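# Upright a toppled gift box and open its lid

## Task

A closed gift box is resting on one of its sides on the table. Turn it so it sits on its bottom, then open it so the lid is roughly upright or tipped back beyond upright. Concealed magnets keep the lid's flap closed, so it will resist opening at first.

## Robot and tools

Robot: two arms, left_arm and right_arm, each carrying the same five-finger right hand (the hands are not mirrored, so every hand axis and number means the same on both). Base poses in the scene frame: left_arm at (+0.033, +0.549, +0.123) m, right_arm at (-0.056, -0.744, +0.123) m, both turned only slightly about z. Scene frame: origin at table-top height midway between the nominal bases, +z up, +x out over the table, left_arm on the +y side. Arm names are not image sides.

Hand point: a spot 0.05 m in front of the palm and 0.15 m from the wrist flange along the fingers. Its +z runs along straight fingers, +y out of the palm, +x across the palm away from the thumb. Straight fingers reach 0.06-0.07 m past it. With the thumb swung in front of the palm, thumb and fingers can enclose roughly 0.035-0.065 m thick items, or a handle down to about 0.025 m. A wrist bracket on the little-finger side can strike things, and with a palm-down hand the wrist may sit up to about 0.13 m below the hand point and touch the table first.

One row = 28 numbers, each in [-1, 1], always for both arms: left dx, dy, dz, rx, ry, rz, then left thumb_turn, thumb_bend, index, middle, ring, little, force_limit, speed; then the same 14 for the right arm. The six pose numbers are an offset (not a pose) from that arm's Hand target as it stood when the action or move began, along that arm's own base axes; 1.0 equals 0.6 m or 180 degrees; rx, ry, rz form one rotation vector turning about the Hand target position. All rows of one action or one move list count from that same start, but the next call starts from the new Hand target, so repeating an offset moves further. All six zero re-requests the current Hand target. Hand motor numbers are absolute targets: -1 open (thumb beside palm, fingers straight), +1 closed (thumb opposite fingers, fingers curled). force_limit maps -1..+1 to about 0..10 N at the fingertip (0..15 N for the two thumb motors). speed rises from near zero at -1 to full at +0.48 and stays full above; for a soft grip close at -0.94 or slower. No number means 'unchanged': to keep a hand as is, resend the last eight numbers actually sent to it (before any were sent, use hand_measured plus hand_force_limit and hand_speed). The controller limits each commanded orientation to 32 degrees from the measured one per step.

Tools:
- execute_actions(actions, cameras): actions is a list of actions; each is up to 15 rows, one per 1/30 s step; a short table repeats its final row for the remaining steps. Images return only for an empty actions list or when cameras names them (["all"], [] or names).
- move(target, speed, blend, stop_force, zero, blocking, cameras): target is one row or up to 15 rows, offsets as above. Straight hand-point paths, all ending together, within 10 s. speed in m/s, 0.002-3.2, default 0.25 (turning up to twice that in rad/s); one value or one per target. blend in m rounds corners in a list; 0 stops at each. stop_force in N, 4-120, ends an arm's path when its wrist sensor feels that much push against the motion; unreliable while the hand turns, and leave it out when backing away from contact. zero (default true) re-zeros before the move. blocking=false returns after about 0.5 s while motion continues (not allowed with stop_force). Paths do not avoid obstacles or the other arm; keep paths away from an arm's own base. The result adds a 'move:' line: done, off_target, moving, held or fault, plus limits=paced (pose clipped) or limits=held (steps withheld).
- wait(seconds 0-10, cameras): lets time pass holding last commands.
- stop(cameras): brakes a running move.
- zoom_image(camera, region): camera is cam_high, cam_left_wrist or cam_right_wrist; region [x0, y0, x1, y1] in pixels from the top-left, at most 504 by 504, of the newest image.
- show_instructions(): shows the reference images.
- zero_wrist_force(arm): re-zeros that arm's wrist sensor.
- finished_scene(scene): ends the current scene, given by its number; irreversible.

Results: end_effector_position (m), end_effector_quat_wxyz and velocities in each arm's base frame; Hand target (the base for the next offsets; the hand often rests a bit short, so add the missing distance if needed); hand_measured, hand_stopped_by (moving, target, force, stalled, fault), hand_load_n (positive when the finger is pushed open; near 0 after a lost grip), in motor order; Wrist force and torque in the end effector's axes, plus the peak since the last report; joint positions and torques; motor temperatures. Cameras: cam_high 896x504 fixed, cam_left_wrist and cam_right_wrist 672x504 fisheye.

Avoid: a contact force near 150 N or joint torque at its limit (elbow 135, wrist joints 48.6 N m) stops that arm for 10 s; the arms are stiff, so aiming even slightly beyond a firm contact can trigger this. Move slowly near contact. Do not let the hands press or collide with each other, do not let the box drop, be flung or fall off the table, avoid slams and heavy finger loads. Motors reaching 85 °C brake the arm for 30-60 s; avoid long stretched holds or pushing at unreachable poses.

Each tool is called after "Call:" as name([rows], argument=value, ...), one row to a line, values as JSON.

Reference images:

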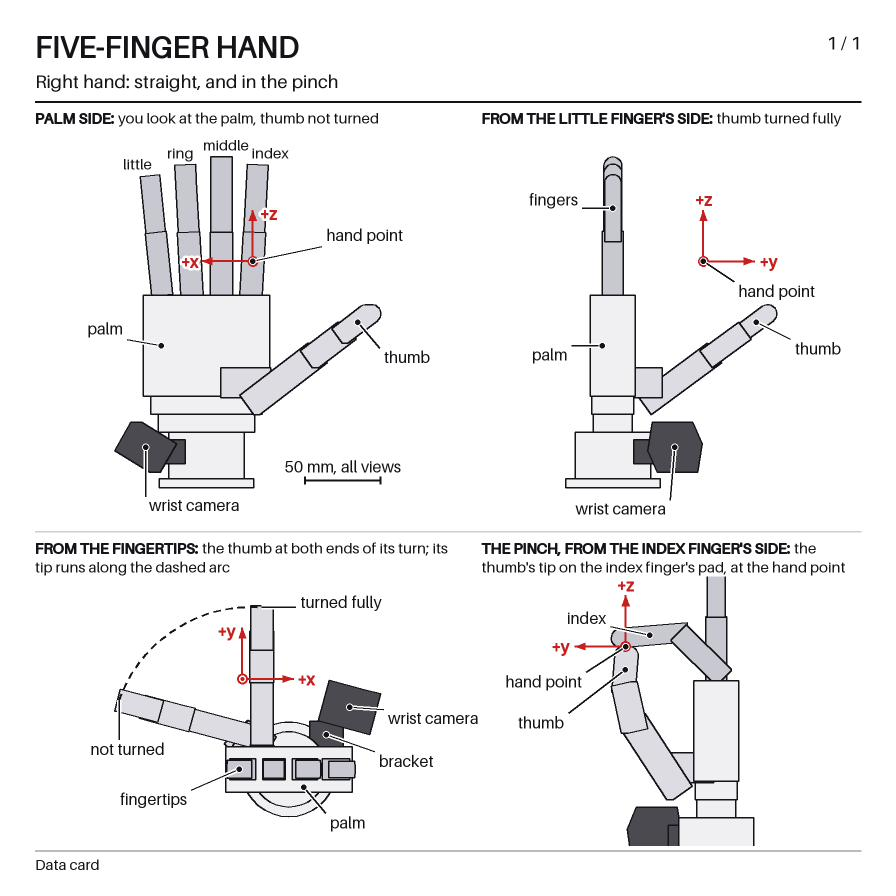

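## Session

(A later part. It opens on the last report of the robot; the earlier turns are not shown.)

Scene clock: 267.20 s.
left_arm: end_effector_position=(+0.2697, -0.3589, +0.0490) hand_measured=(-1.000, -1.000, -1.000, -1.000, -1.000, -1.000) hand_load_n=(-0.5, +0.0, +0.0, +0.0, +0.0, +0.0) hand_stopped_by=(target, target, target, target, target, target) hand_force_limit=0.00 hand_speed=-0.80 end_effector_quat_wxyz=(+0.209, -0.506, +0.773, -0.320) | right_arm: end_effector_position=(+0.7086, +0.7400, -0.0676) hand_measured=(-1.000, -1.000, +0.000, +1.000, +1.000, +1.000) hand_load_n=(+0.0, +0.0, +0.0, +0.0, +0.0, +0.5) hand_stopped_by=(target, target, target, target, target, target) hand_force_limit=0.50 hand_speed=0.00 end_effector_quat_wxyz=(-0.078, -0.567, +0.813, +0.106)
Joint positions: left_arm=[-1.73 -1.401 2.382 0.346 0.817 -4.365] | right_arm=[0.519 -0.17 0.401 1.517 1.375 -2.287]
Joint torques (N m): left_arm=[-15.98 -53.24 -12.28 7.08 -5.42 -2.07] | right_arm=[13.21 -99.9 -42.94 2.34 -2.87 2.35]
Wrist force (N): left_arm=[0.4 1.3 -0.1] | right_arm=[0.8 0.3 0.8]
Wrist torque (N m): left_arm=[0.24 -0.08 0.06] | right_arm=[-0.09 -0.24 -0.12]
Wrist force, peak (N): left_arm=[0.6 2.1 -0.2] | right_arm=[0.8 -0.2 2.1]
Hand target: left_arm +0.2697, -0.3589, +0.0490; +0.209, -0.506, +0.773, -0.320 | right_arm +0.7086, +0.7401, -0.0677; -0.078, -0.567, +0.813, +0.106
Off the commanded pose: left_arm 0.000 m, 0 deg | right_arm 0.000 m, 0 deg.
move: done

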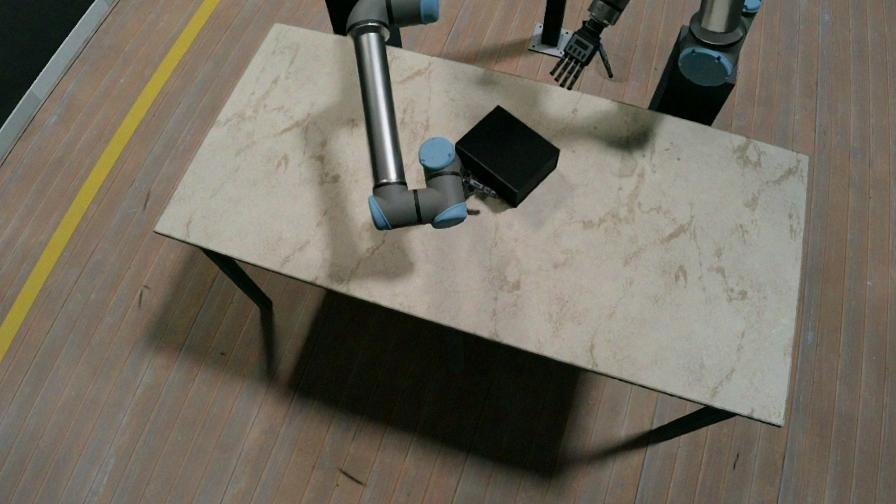

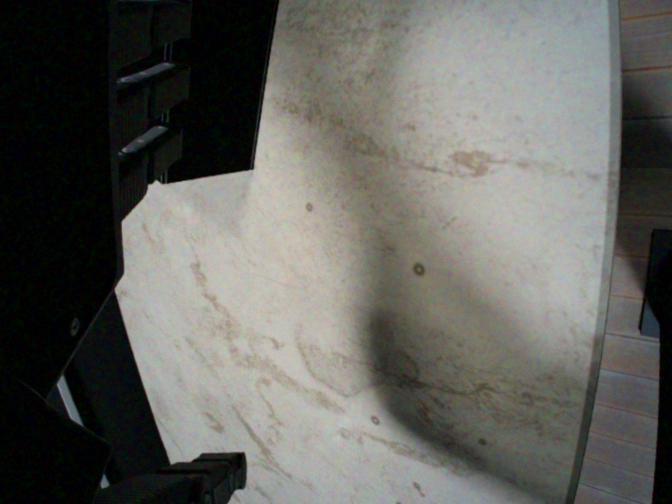

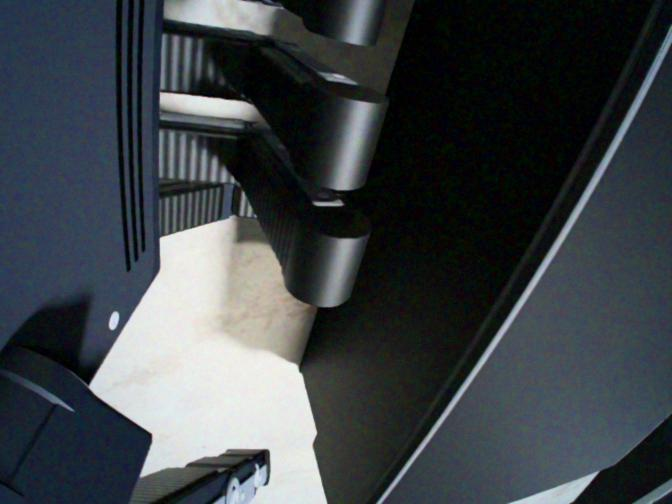

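Call:
move(target=[0,0,0,0,0,0,-1,-1,-1,-1,-1,-1,0,-0.8,-0.0626,0.023,0,0,0,0,-1,-1,0,1,1,1,0.5,0], speed=0.02, stop_force=4, cameras=["cam_right_wrist", "cam_high"])

Call:
zoom_image(camera="cam_high", region=[420, 90, 570, 220])

Scene clock: 289.97 s.
left_arm: end_effector_position=(+0.2697, -0.3589, +0.0490) hand_measured=(-1.000, -1.000, -1.000, -1.000, -1.000, -1.000) hand_load_n=(-0.5, +0.0, +0.0, +0.0, +0.0, +0.0) hand_stopped_by=(target, target, target, target, target, target) hand_force_limit=0.00 hand_speed=-0.80 end_effector_quat_wxyz=(+0.209, -0.506, +0.773, -0.320) | right_arm: end_effector_position=(+0.6711, +0.7539, -0.0677) hand_measured=(-1.000, -1.000, +0.000, +1.000, +1.000, +1.000) hand_load_n=(+0.0, +0.0, +0.5, +0.0, +0.0, +0.0) hand_stopped_by=(target, target, target, target, target, target) hand_force_limit=0.50 hand_speed=0.00 end_effector_quat_wxyz=(-0.078, -0.567, +0.813, +0.106)
Joint positions: left_arm=[-1.73 -1.401 2.382 0.346 0.817 -4.365] | right_arm=[0.55 -0.24 0.545 1.436 1.369 -2.256]
Joint torques (N m): left_arm=[-15.34 -52.38 -12.27 6.99 -5.61 -2.12] | right_arm=[14.37 -130.26 -20.82 2.89 -3.34 2.01]
Wrist force (N): left_arm=[0.4 1.0 0.2] | right_arm=[0.5 -1.7 0.7]
Wrist torque (N m): left_arm=[0.16 -0.10 0.05] | right_arm=[-0.06 -0.23 -0.12]
Wrist force, peak (N): left_arm=[1.1 1.9 0.0] | right_arm=[0.6 -2.1 0.5]
Hand target: left_arm +0.2697, -0.3589, +0.0490; +0.209, -0.506, +0.773, -0.320 | right_arm +0.6711, +0.7539, -0.0677; -0.078, -0.567, +0.813, +0.106
Off the commanded pose: left_arm 0.000 m, 0 deg | right_arm 0.000 m, 0 deg.
move: done
Images, in order (width x height): cam_high 896x504, cam_right_wrist 672x504.

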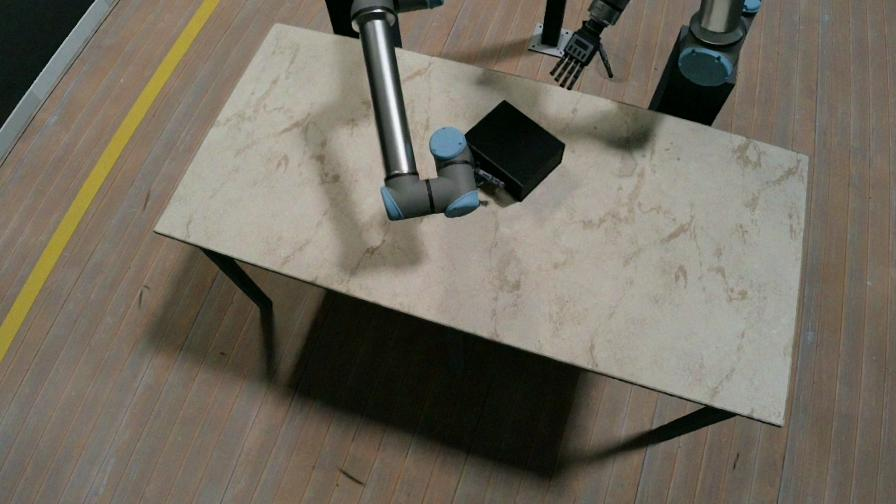

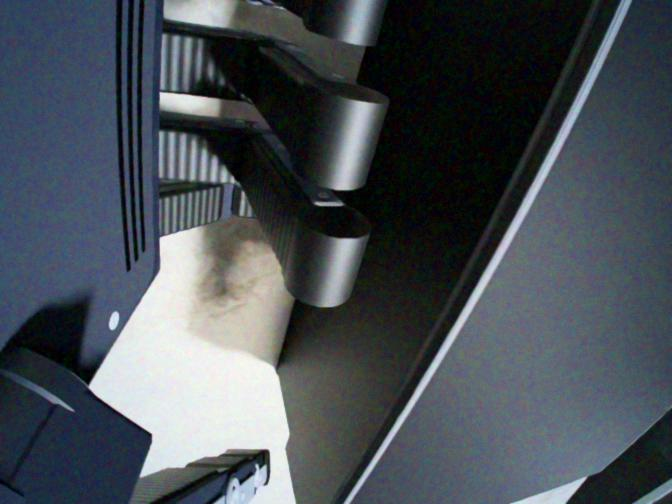

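Scaled by 3.360 from the camera's 896x504 image, which has a finer 1280x720 frame.

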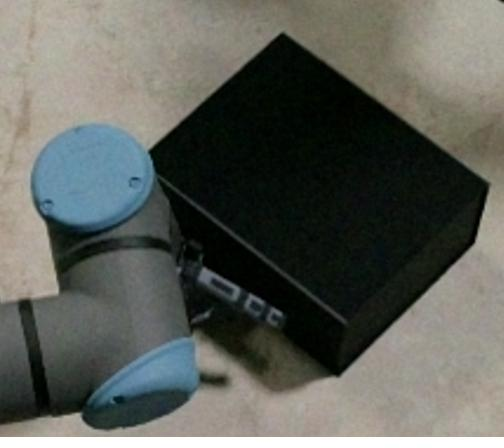

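Call:
move(target=[0,0,0,0,0,0,-1,-1,-1,-1,-1,-1,0,-0.8,0,0,0.04,0,0,0,-1,-1,0,1,1,1,0.5,0], speed=0.02, stop_force=12, cameras=["cam_right_wrist", "cam_high"])

Call:
zoom_image(camera="cam_high", region=[450, 90, 580, 210])

Scene clock: 336.50 s.
left_arm: end_effector_position=(+0.2697, -0.3589, +0.0490) hand_measured=(-1.000, -1.000, -1.000, -1.000, -1.000, -1.000) hand_load_n=(+0.0, +0.0, +0.0, -0.5, +0.0, +0.0) hand_stopped_by=(target, target, target, target, target, target) hand_force_limit=0.00 hand_speed=-0.80 end_effector_quat_wxyz=(+0.209, -0.506, +0.773, -0.320) | right_arm: end_effector_position=(+0.6711, +0.7539, -0.0437) hand_measured=(-1.000, -1.000, +0.000, +1.000, +1.000, +1.000) hand_load_n=(+0.0, +0.0, +4.0, +0.0, +0.0, +0.0) hand_stopped_by=(target, target, target, target, target, target) hand_force_limit=0.50 hand_speed=0.00 end_effector_quat_wxyz=(-0.078, -0.567, +0.813, +0.106)
Joint positions: left_arm=[-1.73 -1.401 2.382 0.346 0.817 -4.365] | right_arm=[0.55 -0.262 0.547 1.456 1.369 -2.256]
Joint torques (N m): left_arm=[-14.76 -49.31 -12.11 6.78 -5.27 -1.73] | right_arm=[5.91 -133.02 -22.14 8.07 -2.24 1.55]
Wrist force (N): left_arm=[0.6 1.3 0.0] | right_arm=[0.5 -1.6 2.0]
Wrist torque (N m): left_arm=[0.23 -0.12 0.07] | right_arm=[-0.03 -0.21 -0.13]
Wrist force, peak (N): left_arm=[0.9 1.9 -0.2] | right_arm=[0.6 -0.4 3.3]
Hand target: left_arm +0.2697, -0.3589, +0.0490; +0.209, -0.506, +0.773, -0.320 | right_arm +0.6711, +0.7539, -0.0437; -0.078, -0.567, +0.813, +0.106
Off the commanded pose: left_arm 0.000 m, 0 deg | right_arm 0.000 m, 0 deg.
move: done
Images, in order (width x height): cam_high 896x504, cam_right_wrist 672x504.

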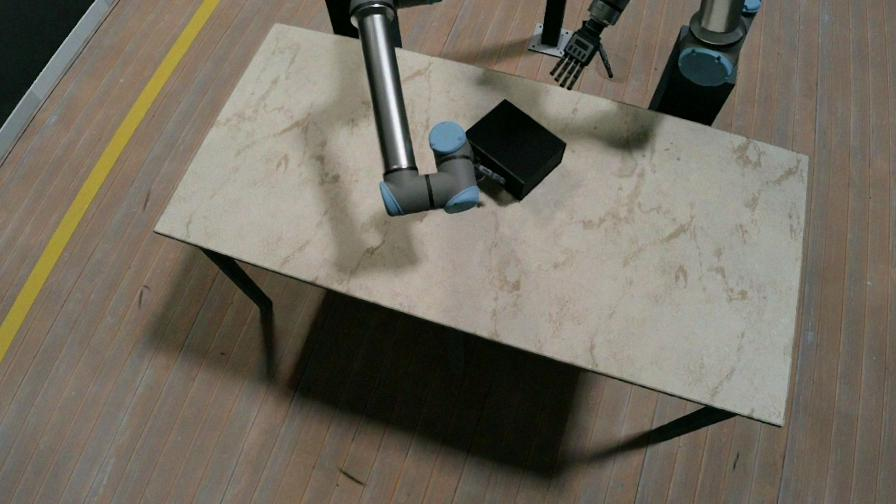

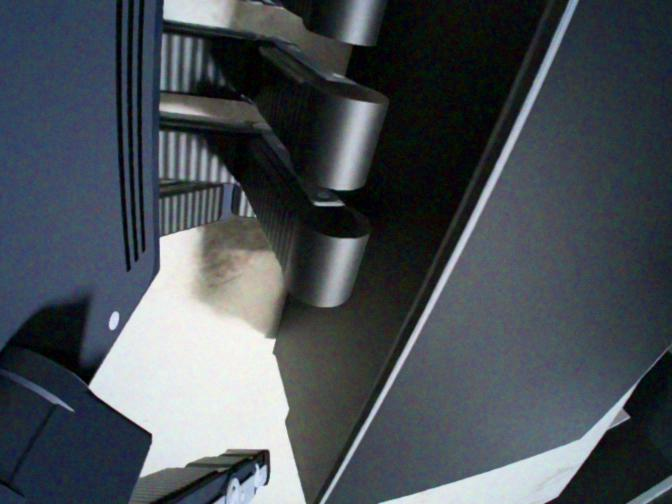

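Scaled by 3.877 from the camera's 896x504 image, which has a finer 1280x720 frame.

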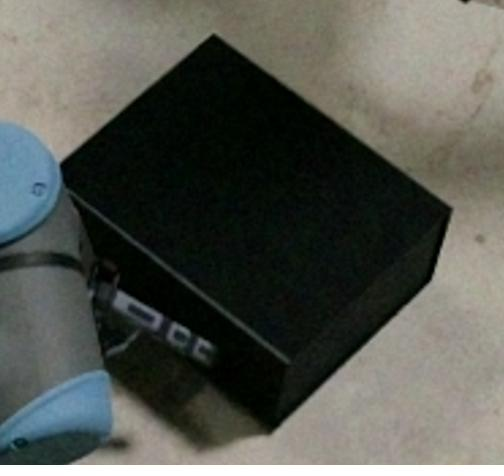

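Call:
move([
  [0,0,0,0,0,0,-1,-1,-1,-1,-1,-1,0,-0.8,0,0,-0.04,0,0,0,-1,-1,0,1,1,1,0.5,0],
  [0.0,0.0,0.1,0,0,-0.05,-1,-1,-1,-1,-1,-1,0,-0.8,0.0188,-0.0069,-0.04,0,0,0,-1,-1,0,1,1,1,0.5,0],
  [0.3,0.12,0.3,0,0,-0.25,-1,-1,-1,-1,-1,-1,0,-0.8,0.0418,0.0557,-0.04,0,0,0,-1,-1,0,1,1,1,0.5,0],
  [0.6485,0.128,0.2,0,0,-0.484,1,1,-1,-1,-1,-1,0.5,0,0.0418,0.0557,-0.04,0,0,0,-1,-1,0,1,1,1,0.5,0],
  [0.6485,0.128,-0.1933,0,0,-0.484,1,1,-1,-1,-1,-1,0.5,0,0.0418,0.0557,-0.04,0,0,0,-1,-1,0,1,1,1,0.5,0],
], speed=[0.04,0.05,0.3,0.3,0.15], blend=[0.003,0.004,0.03,0.03,0], cameras=["all"])

Call:
zoom_image(camera="cam_high", region=[450, 60, 600, 220])

Scene clock: 375.23 s.
left_arm: end_effector_position=(+0.6588, -0.2821, -0.0669) hand_measured=(+1.000, +0.964, -1.000, -1.000, -1.000, -1.000) hand_load_n=(+1.5, +18.5, +0.0, +0.0, +0.0, +0.0) hand_stopped_by=(target, force, target, target, target, target) hand_force_limit=0.50 hand_speed=0.00 end_effector_quat_wxyz=(-0.069, +0.166, +0.909, -0.376) | right_arm: end_effector_position=(+0.6962, +0.7873, -0.0677) hand_measured=(-1.000, -1.000, +0.000, +1.000, +1.000, +1.000) hand_load_n=(+0.0, +0.0, +0.0, +0.0, +0.0, +0.0) hand_stopped_by=(target, target, target, target, target, target) hand_force_limit=0.50 hand_speed=0.00 end_effector_quat_wxyz=(-0.078, -0.567, +0.813, +0.106)
Joint positions: left_arm=[-0.448 -0.793 1.678 0.599 2.351 -1.694] | right_arm=[0.564 -0.036 0.119 1.655 1.367 -2.242]
Joint torques (N m): left_arm=[2.9 -63.35 -27.6 1.91 2.27 -2.01] | right_arm=[12.03 -98.21 -46.69 7.38 1.96 -1.61]
Wrist force (N): left_arm=[0.1 0.8 -0.2] | right_arm=[0.4 -0.2 1.1]
Wrist torque (N m): left_arm=[0.14 -0.03 -0.14] | right_arm=[-0.15 -0.18 0.00]
Wrist force, peak (N): left_arm=[1.6 2.3 0.2] | right_arm=[0.7 -1.9 2.7]
Hand target: left_arm +0.6588, -0.2821, -0.0670; -0.069, +0.166, +0.909, -0.376 | right_arm +0.6962, +0.7873, -0.0677; -0.078, -0.567, +0.813, +0.106
Off the commanded pose: left_arm 0.000 m, 0 deg | right_arm 0.000 m, 0 deg.
move: done; blend cut to 0 m at target 4

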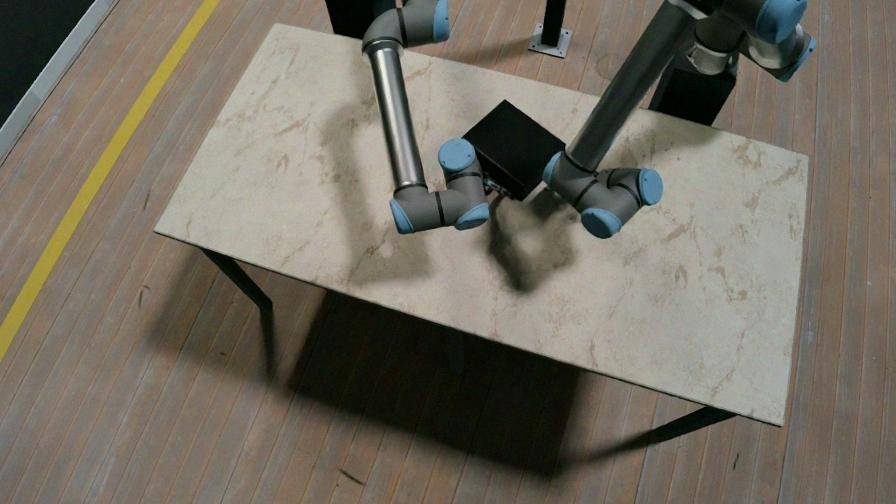

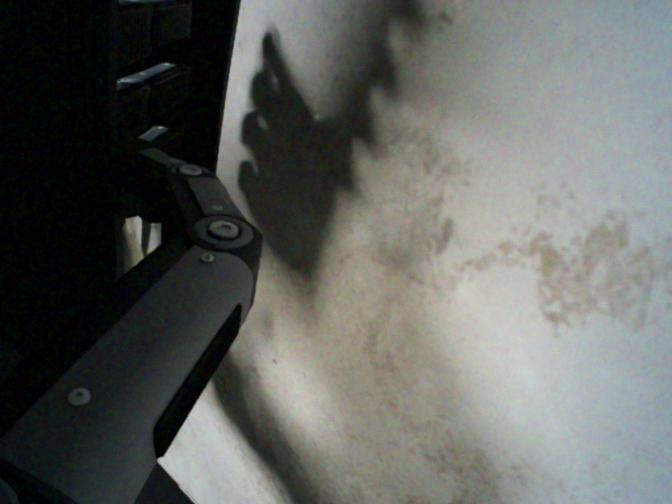

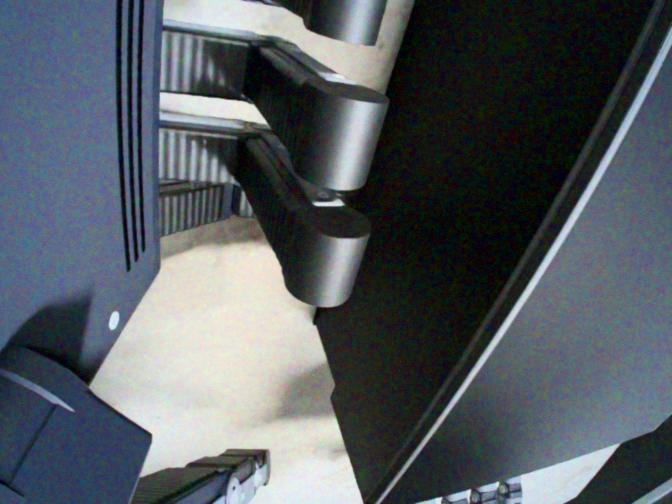

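Scaled by 3.150 from the camera's 896x504 image, which has a finer 1280x720 frame.

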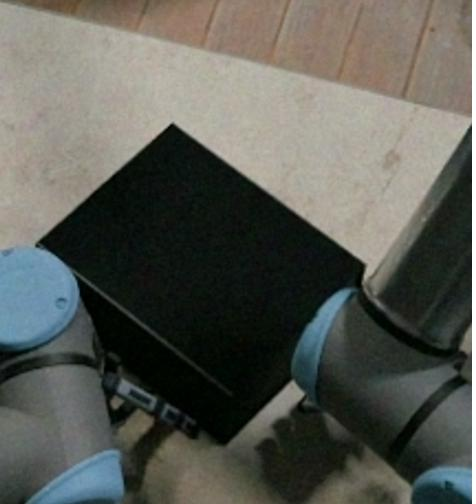

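Call:
move([
  [0,0,-0.0643,0,0,0,1,0.8,-1,-1,-1,-1,0.5,0,0,0,0,0,0,0,-1,-1,0,1,1,1,0.5,0],
  [-0.0246,-0.0655,-0.0643,0,0,0,1,0.8,-1,-1,-1,-1,0.5,0,0,0,0,0,0,0,-1,-1,0,1,1,1,0.5,0],
], speed=[0.08,0.03], blend=[0.003,0], cameras=["all"])

Call:
zoom_image(camera="cam_right_wrist", region=[270, 290, 672, 504])

Call:
zoom_image(camera="cam_left_wrist", region=[100, 0, 300, 200])

Scene clock: 394.30 s.
left_arm: end_effector_position=(+0.6441, -0.3214, -0.1056) hand_measured=(+1.000, +0.800, -1.000, -1.000, -1.000, -1.000) hand_load_n=(+0.0, +0.0, -0.5, -1.0, +0.0, +0.0) hand_stopped_by=(target, target, target, target, target, target) hand_force_limit=0.50 hand_speed=0.00 end_effector_quat_wxyz=(-0.069, +0.166, +0.909, -0.376) | right_arm: end_effector_position=(+0.6962, +0.7873, -0.0677) hand_measured=(-1.000, -1.000, +0.000, +1.000, +1.000, +1.000) hand_load_n=(+0.5, +0.0, +0.0, +0.0, +0.0, +0.0) hand_stopped_by=(target, target, target, target, target, target) hand_force_limit=0.50 hand_speed=0.00 end_effector_quat_wxyz=(-0.078, -0.567, +0.813, +0.106)
Joint positions: left_arm=[-0.51 -0.759 1.691 0.491 2.344 -1.781] | right_arm=[0.564 -0.036 0.119 1.655 1.367 -2.242]
Joint torques (N m): left_arm=[-18.95 -104.8 -13.59 1.12 -1.99 -1.8] | right_arm=[10.33 -97.98 -46.1 7.24 1.7 -1.41]
Wrist force (N): left_arm=[0.0 1.9 -3.4] | right_arm=[0.1 -0.6 1.0]
Wrist torque (N m): left_arm=[0.33 0.01 0.09] | right_arm=[-0.20 -0.14 -0.02]
Wrist force, peak (N): left_arm=[-0.1 2.5 -3.7] | right_arm=[0.2 -0.3 1.5]
Hand target: left_arm +0.6441, -0.3214, -0.1056; -0.069, +0.166, +0.909, -0.376 | right_arm +0.6962, +0.7873, -0.0677; -0.078, -0.567, +0.813, +0.106
Off the commanded pose: left_arm 0.000 m, 0 deg | right_arm 0.000 m, 0 deg.
move: done

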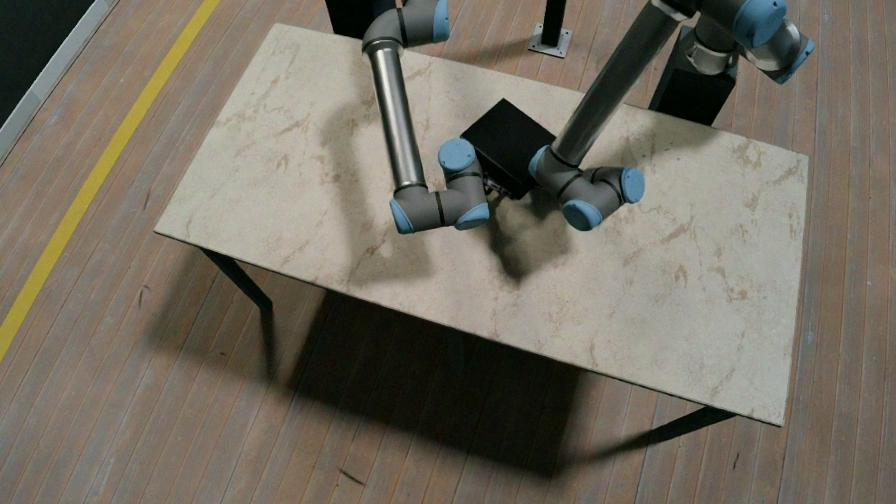

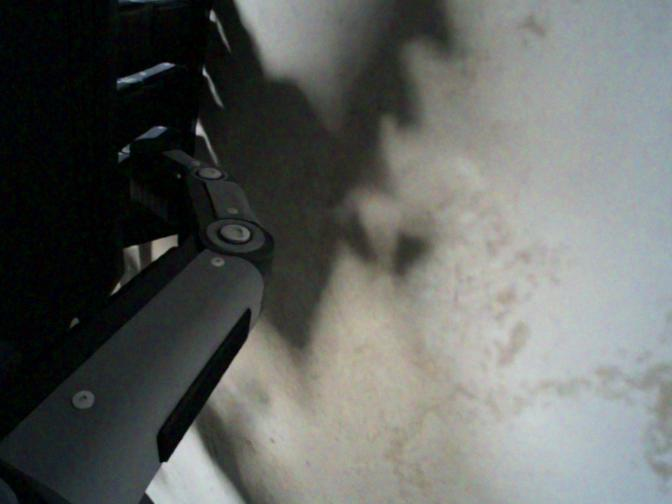

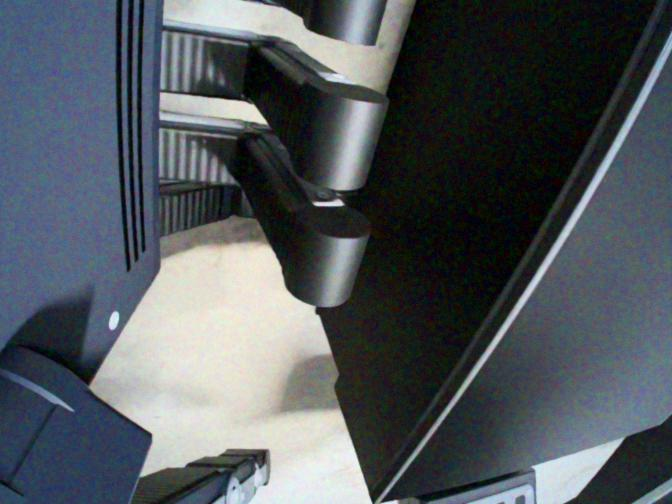

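Scaled by 1.254 from the camera's 672x504 image, which has a finer 960x720 frame.

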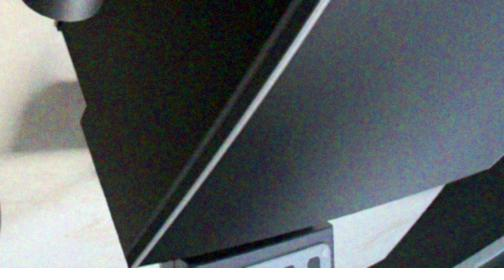

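Scaled by 2.520 from the camera's 672x504 image, which has a finer 960x720 frame.

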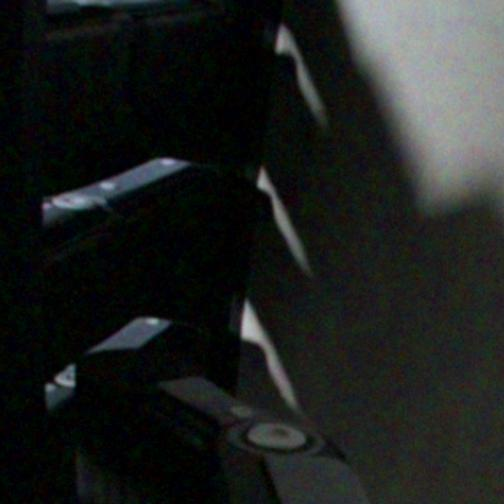

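Call:
move(target=[0,0,-0.025,0,0,0,1,0.8,-1,-1,-1,-1,0.5,0,0,0,0,0,0,0,-1,-1,0,1,1,1,0.5,0], speed=0.006, stop_force=10, cameras=["cam_right_wrist"])

Scene clock: 400.67 s.
left_arm: end_effector_position=(+0.6441, -0.3214, -0.1128) hand_measured=(+1.000, +0.800, -1.000, -1.000, -1.000, -1.000) hand_load_n=(+0.0, +0.0, +0.0, +1.0, +0.0, +0.0) hand_stopped_by=(target, target, target, target, target, target) hand_force_limit=0.50 hand_speed=0.00 end_effector_quat_wxyz=(-0.069, +0.166, +0.909, -0.376) | right_arm: end_effector_position=(+0.6962, +0.7873, -0.0677) hand_measured=(-1.000, -1.000, +0.000, +1.000, +1.000, +1.000) hand_load_n=(+0.0, +0.0, +0.0, +0.0, +0.0, +0.0) hand_stopped_by=(target, target, target, target, target, target) hand_force_limit=0.50 hand_speed=0.00 end_effector_quat_wxyz=(-0.078, -0.567, +0.813, +0.106)
Joint positions: left_arm=[-0.511 -0.75 1.69 0.483 2.344 -1.781] | right_arm=[0.564 -0.036 0.119 1.655 1.367 -2.242]
Joint torques (N m): left_arm=[-14.43 -97.57 -12.09 5.75 -1.96 -1.78] | right_arm=[12.41 -97.02 -46.06 7.02 1.83 -1.64]
Wrist force (N): left_arm=[1.9 -3.4 -10.9] | right_arm=[0.8 -0.1 0.4]
Wrist torque (N m): left_arm=[1.15 0.26 0.09] | right_arm=[-0.08 -0.22 0.03]
Wrist force, peak (N): left_arm=[0.9 -5.7 -14.4] | right_arm=[0.6 -0.3 1.4]
Hand target: left_arm +0.6441, -0.3214, -0.1128; -0.069, +0.166, +0.909, -0.376 (not the last commanded pose) | right_arm +0.6962, +0.7873, -0.0677; -0.078, -0.567, +0.813, +0.106
Off the commanded pose: left_arm 0.008 m, 0 deg | right_arm 0.000 m, 0 deg.
move: contact (left_arm)
Images, in order (width x height): cam_right_wrist 672x504.

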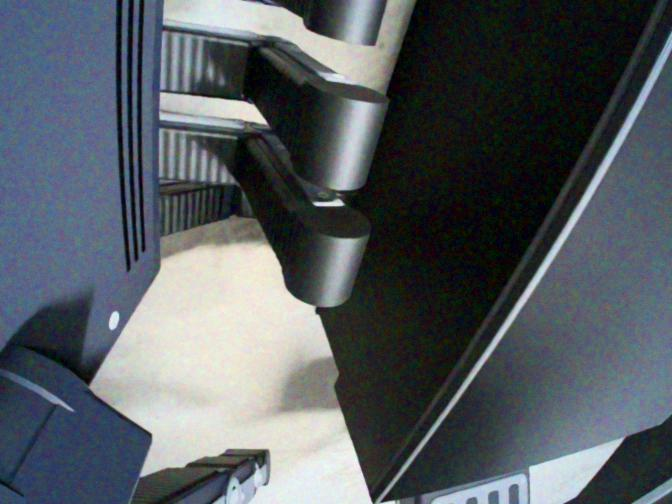

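Call:
move(target=[0,0,0,0,0,0,1,0.8,-1,-1,-1,-1,0.5,0,-0.0313,0.0115,0,0,0,0,-1,-1,0,1,1,1,0.5,0], speed=0.012, stop_force=4)

Call:
move(target=[0,0,0,0,0,0,1,0.8,-1,-1,-1,-1,0.5,0,0,0,0.04,0,0,0,-1,-1,0,1,1,1,0.5,0], speed=0.02, stop_force=15, cameras=["cam_right_wrist", "cam_high"])

Scene clock: 414.73 s.
left_arm: end_effector_position=(+0.6440, -0.3214, -0.1128) hand_measured=(+1.000, +0.800, -1.000, -1.000, -1.000, -1.000) hand_load_n=(+0.0, +0.0, +0.0, +1.0, +0.0, +0.0) hand_stopped_by=(target, target, target, target, target, target) hand_force_limit=0.50 hand_speed=0.00 end_effector_quat_wxyz=(-0.069, +0.166, +0.909, -0.376) | right_arm: end_effector_position=(+0.6837, +0.7919, -0.0677) hand_measured=(-1.000, -1.000, +0.000, +1.000, +1.000, +1.000) hand_load_n=(+0.0, -0.5, +0.0, +0.0, +0.0, +0.0) hand_stopped_by=(target, target, target, target, target, target) hand_force_limit=0.50 hand_speed=0.00 end_effector_quat_wxyz=(-0.078, -0.567, +0.813, +0.106)
Joint positions: left_arm=[-0.511 -0.75 1.69 0.483 2.344 -1.781] | right_arm=[0.574 -0.092 0.236 1.593 1.365 -2.232]
Joint torques (N m): left_arm=[-14.3 -97.83 -21.29 2.93 -1.9 -1.98] | right_arm=[-10.51 -95.9 -47.17 7.24 0.27 -1.76]
Wrist force (N): left_arm=[4.5 -4.5 -8.9] | right_arm=[3.3 -2.3 -0.3]
Wrist torque (N m): left_arm=[1.12 0.32 0.22] | right_arm=[-0.06 -0.16 -0.11]
Wrist force, peak (N): left_arm=[2.3 -3.7 -11.0] | right_arm=[4.0 -6.2 -1.3]
Hand target: left_arm +0.6441, -0.3214, -0.1128; -0.069, +0.166, +0.909, -0.376 | right_arm +0.6837, +0.7919, -0.0677; -0.078, -0.567, +0.813, +0.106 (not the last commanded pose)
Off the commanded pose: left_arm 0.000 m, 0 deg | right_arm 0.007 m, 0 deg.
move: contact (right_arm)

Scene clock: 416.77 s.
left_arm: end_effector_position=(+0.6441, -0.3214, -0.1128) hand_measured=(+1.000, +0.800, -1.000, -1.000, -1.000, -1.000) hand_load_n=(+0.0, +0.0, +0.0, +1.0, +0.0, +0.0) hand_stopped_by=(target, target, target, target, target, target) hand_force_limit=0.50 hand_speed=0.00 end_effector_quat_wxyz=(-0.069, +0.166, +0.909, -0.376) | right_arm: end_effector_position=(+0.6837, +0.7919, -0.0437) hand_measured=(-1.000, -1.000, +0.000, +1.000, +1.000, +1.000) hand_load_n=(+0.0, +0.0, +3.5, +0.0, +0.0, +0.0) hand_stopped_by=(target, target, target, target, target, target) hand_force_limit=0.50 hand_speed=0.00 end_effector_quat_wxyz=(-0.078, -0.567, +0.813, +0.106)
Joint positions: left_arm=[-0.511 -0.75 1.69 0.483 2.344 -1.781] | right_arm=[0.574 -0.114 0.24 1.611 1.365 -2.232]
Joint torques (N m): left_arm=[-14.83 -98.61 -24.19 2.12 -1.82 -1.72] | right_arm=[-6.4 -137.16 -23.9 7.96 0.28 -1.64]
Wrist force (N): left_arm=[2.9 -4.7 -8.2] | right_arm=[0.7 -2.4 2.3]
Wrist torque (N m): left_arm=[1.09 0.32 0.12] | right_arm=[-0.09 -0.15 -0.13]
Wrist force, peak (N): left_arm=[4.1 -4.7 -9.3] | right_arm=[0.9 -1.8 4.9]
Hand target: left_arm +0.6441, -0.3214, -0.1128; -0.069, +0.166, +0.909, -0.376 | right_arm +0.6837, +0.7919, -0.0437; -0.078, -0.567, +0.813, +0.106
Off the commanded pose: left_arm 0.000 m, 0 deg | right_arm 0.000 m, 0 deg.
move: done
Images, in order (width x height): cam_high 896x504, cam_right_wrist 672x504.

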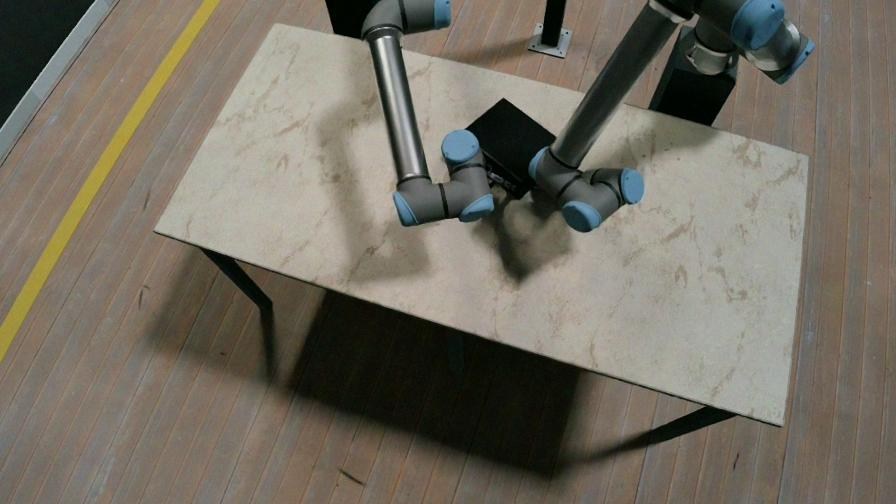

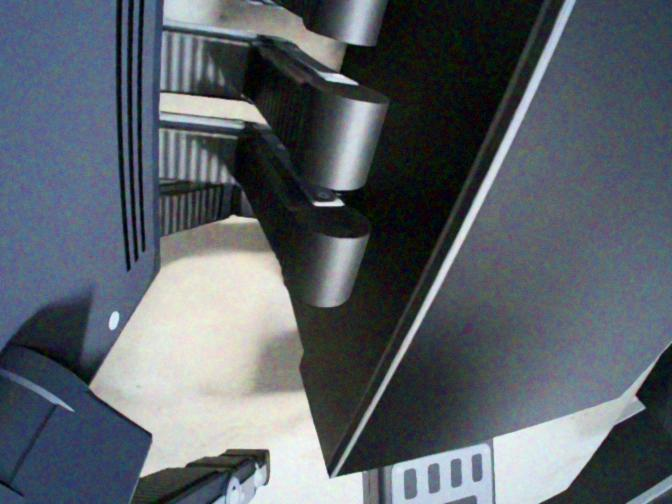

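Call:
zoom_image(camera="cam_right_wrist", region=[230, 230, 400, 400])

Call:
zoom_image(camera="cam_high", region=[460, 90, 570, 210])

Scaled by 2.965 from the camera's 672x504 image, which has a finer 960x720 frame.

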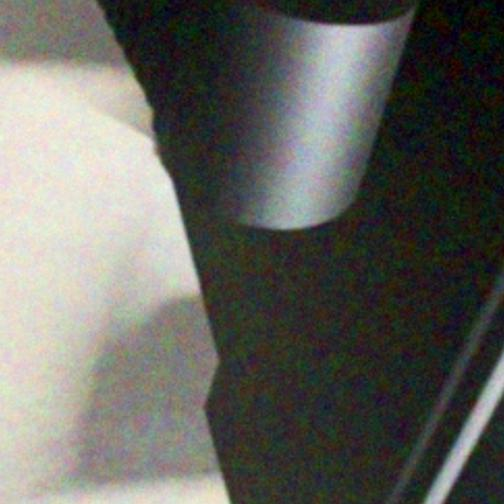

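Scaled by 4.200 from the camera's 896x504 image, which has a finer 1280x720 frame.

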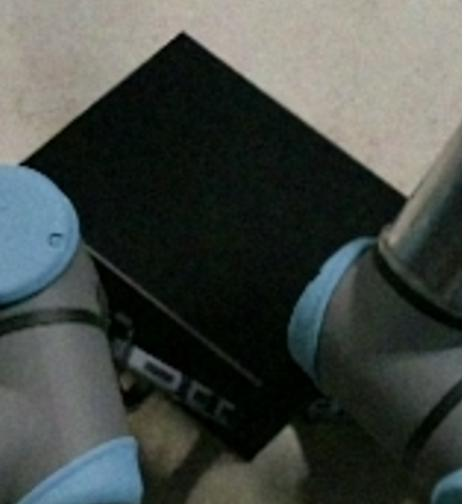

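Call:
move(target=[0,0,0,0,0,0,1,0.8,-1,-1,-1,-1,0.5,0,0,0,0.025,0,0,0,-1,-1,0,1,1,1,0.5,0], speed=0.02, stop_force=15, cameras=["cam_right_wrist", "cam_high", "cam_left_wrist"])

Call:
zoom_image(camera="cam_right_wrist", region=[230, 200, 400, 400])

Call:
zoom_image(camera="cam_high", region=[460, 90, 570, 210])

Scene clock: 457.97 s.
left_arm: end_effector_position=(+0.6441, -0.3214, -0.1128) hand_measured=(+1.000, +0.800, -1.000, -1.000, -1.000, -1.000) hand_load_n=(+0.0, +0.0, +0.0, +1.0, +0.0, +0.0) hand_stopped_by=(target, target, target, target, target, target) hand_force_limit=0.50 hand_speed=0.00 end_effector_quat_wxyz=(-0.069, +0.166, +0.909, -0.376) | right_arm: end_effector_position=(+0.6837, +0.7919, -0.0287) hand_measured=(-1.000, -1.000, +0.000, +1.000, +1.000, +1.000) hand_load_n=(+0.0, +0.0, +7.0, +0.0, +0.0, +0.0) hand_stopped_by=(target, target, target, target, target, target) hand_force_limit=0.50 hand_speed=0.00 end_effector_quat_wxyz=(-0.078, -0.567, +0.813, +0.106)
Joint positions: left_arm=[-0.511 -0.75 1.69 0.483 2.344 -1.781] | right_arm=[0.574 -0.127 0.239 1.624 1.365 -2.232]
Joint torques (N m): left_arm=[-13.81 -98.31 -24.31 2.11 -1.85 -1.74] | right_arm=[-1.14 -138.13 -47.37 8.57 -2.41 -0.4]
Wrist force (N): left_arm=[4.0 -5.0 -6.9] | right_arm=[2.8 -6.8 2.9]
Wrist torque (N m): left_arm=[1.10 0.30 0.19] | right_arm=[0.05 -0.08 -0.12]
Wrist force, peak (N): left_arm=[3.1 -4.8 -8.8] | right_arm=[3.1 -7.3 2.8]
Hand target: left_arm +0.6441, -0.3214, -0.1128; -0.069, +0.166, +0.909, -0.376 | right_arm +0.6837, +0.7919, -0.0287; -0.078, -0.567, +0.813, +0.106
Off the commanded pose: left_arm 0.000 m, 0 deg | right_arm 0.000 m, 0 deg.
move: done

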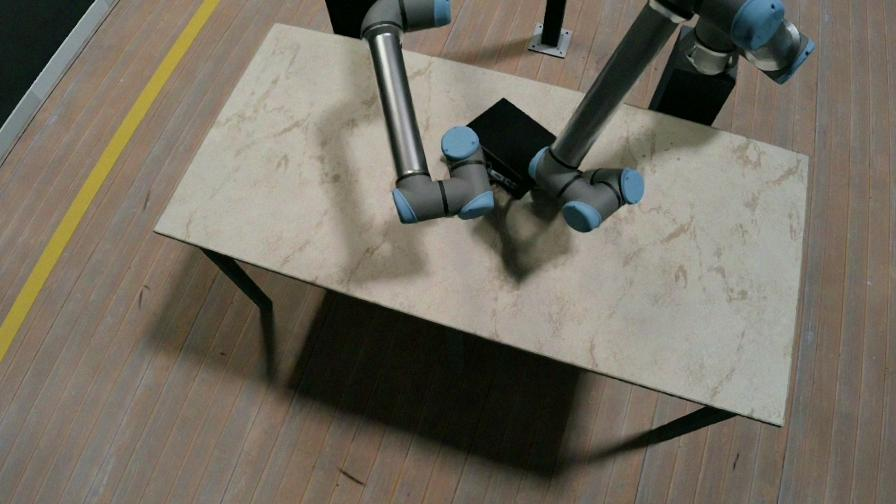

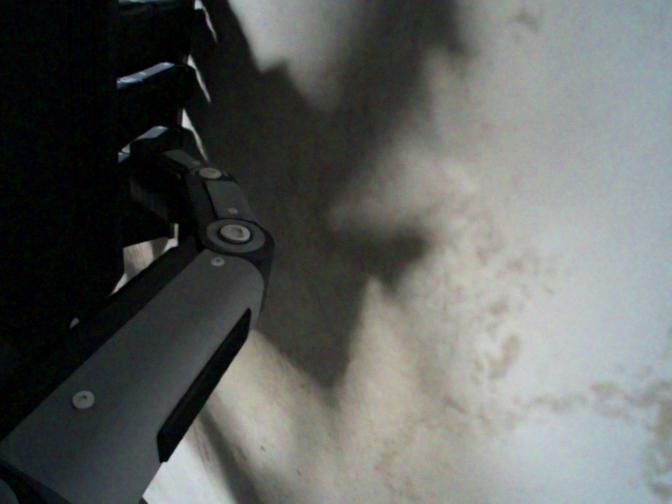

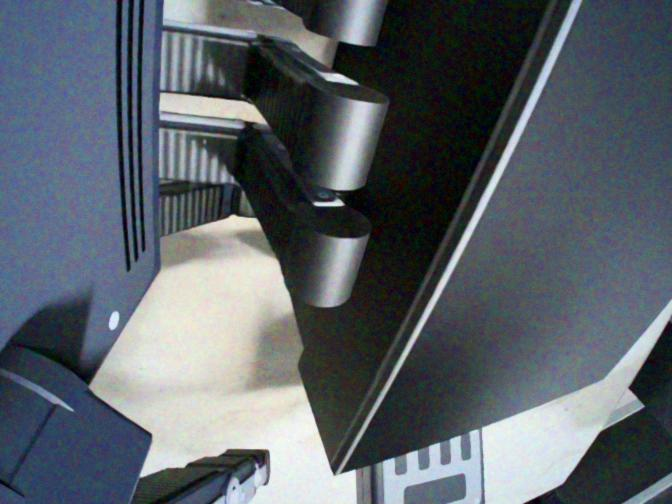

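Scaled by 2.520 from the camera's 672x504 image, which has a finer 960x720 frame.

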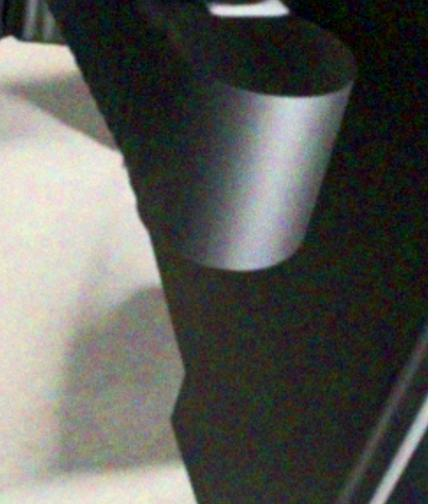

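Scaled by 4.200 from the camera's 896x504 image, which has a finer 1280x720 frame.

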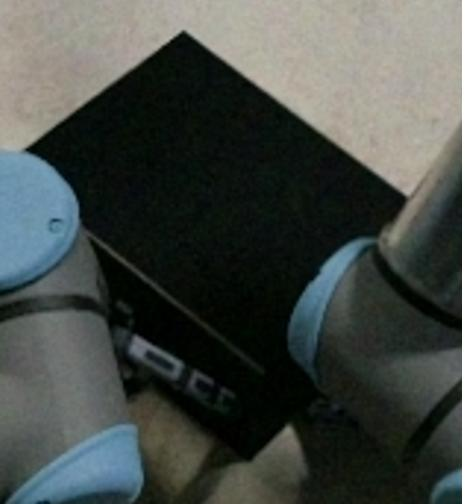

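Call:
move([
  [0,0,0,0,0,0,1,0.8,-1,-1,-1,-1,0.5,0,0.0063,-0.0023,0.0417,0,0,0,-1,-1,0,1,1,1,0.5,0],
  [0,0,0,0,0,0,1,0.8,-1,-1,-1,-1,0.5,0,0.0063,-0.0023,0.0917,0,0,0,-1,-1,0,1,1,1,0.5,0],
], speed=0.03, stop_force=15, blend=0.003, cameras=["cam_right_wrist", "cam_high", "cam_left_wrist"])

Call:
zoom_image(camera="cam_high", region=[460, 70, 590, 210])

Scene clock: 499.60 s.
left_arm: end_effector_position=(+0.6441, -0.3214, -0.1128) hand_measured=(+1.000, +0.800, -1.000, -1.000, -1.000, -1.000) hand_load_n=(+0.0, +0.5, +0.0, +1.0, +0.0, +0.0) hand_stopped_by=(target, target, target, target, target, target) hand_force_limit=0.50 hand_speed=0.00 end_effector_quat_wxyz=(-0.069, +0.166, +0.909, -0.376) | right_arm: end_effector_position=(+0.6875, +0.7905, +0.0263) hand_measured=(-1.000, -1.000, +0.000, +1.000, +1.000, +1.000) hand_load_n=(+0.0, +0.0, +1.0, +0.0, +0.0, +0.0) hand_stopped_by=(target, target, target, target, target, target) hand_force_limit=0.50 hand_speed=0.00 end_effector_quat_wxyz=(-0.078, -0.567, +0.813, +0.106)
Joint positions: left_arm=[-0.511 -0.75 1.69 0.483 2.344 -1.781] | right_arm=[0.571 -0.143 0.177 1.703 1.366 -2.235]
Joint torques (N m): left_arm=[-13.65 -97.79 -24.27 2.15 -1.6 -1.72] | right_arm=[-9.79 -95.97 -48.09 7.92 1.67 -1.6]
Wrist force (N): left_arm=[3.9 -5.3 -6.8] | right_arm=[0.5 -0.7 1.4]
Wrist torque (N m): left_arm=[1.01 0.35 0.17] | right_arm=[-0.16 -0.10 0.00]
Wrist force, peak (N): left_arm=[4.3 -5.3 -7.4] | right_arm=[3.1 -7.1 3.0]
Hand target: left_arm +0.6441, -0.3214, -0.1128; -0.069, +0.166, +0.909, -0.376 | right_arm +0.6875, +0.7905, +0.0263; -0.078, -0.567, +0.813, +0.106
Off the commanded pose: left_arm 0.000 m, 0 deg | right_arm 0.000 m, 0 deg.
move: done

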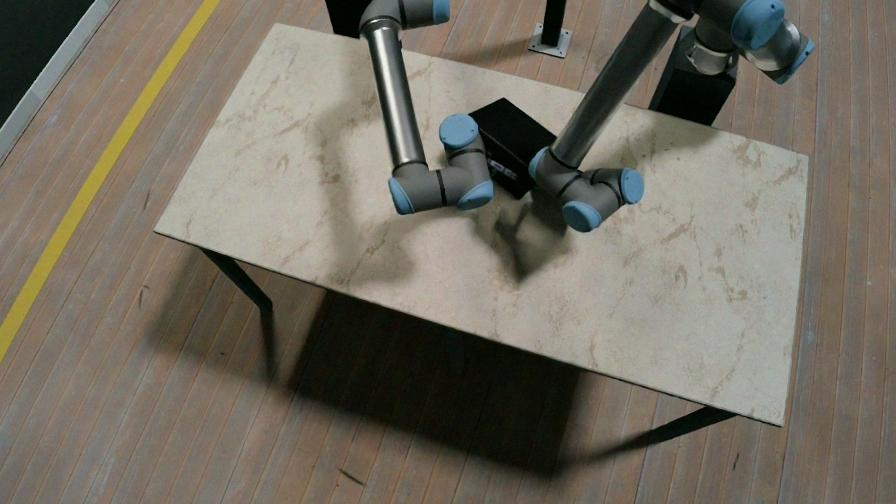

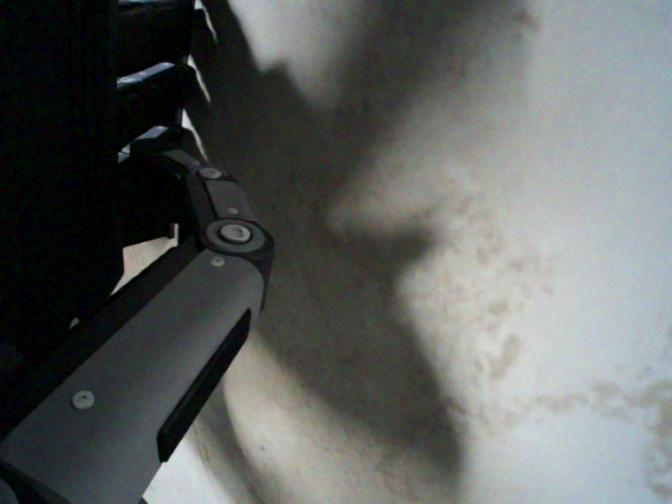

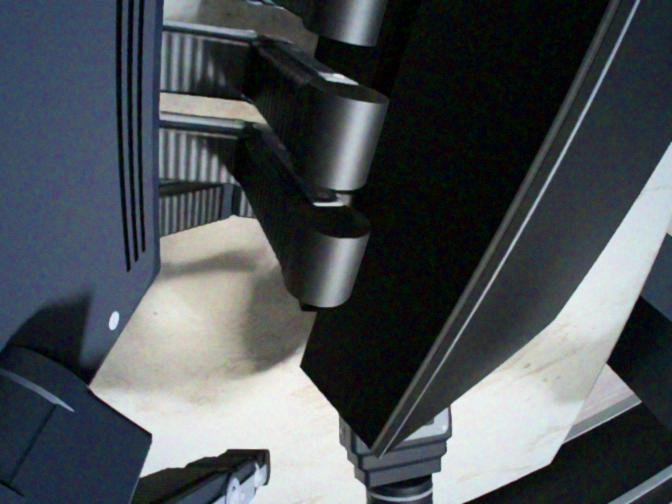

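Scaled by 3.600 from the camera's 896x504 image, which has a finer 1280x720 frame.

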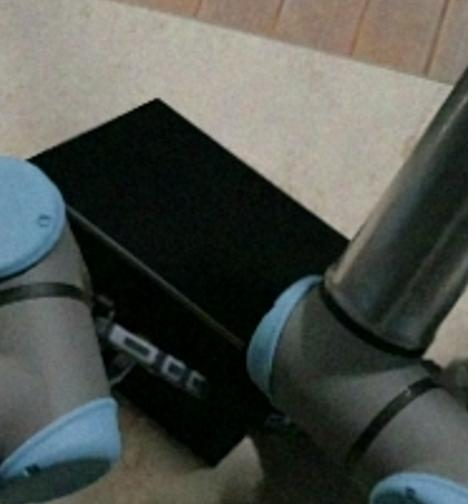

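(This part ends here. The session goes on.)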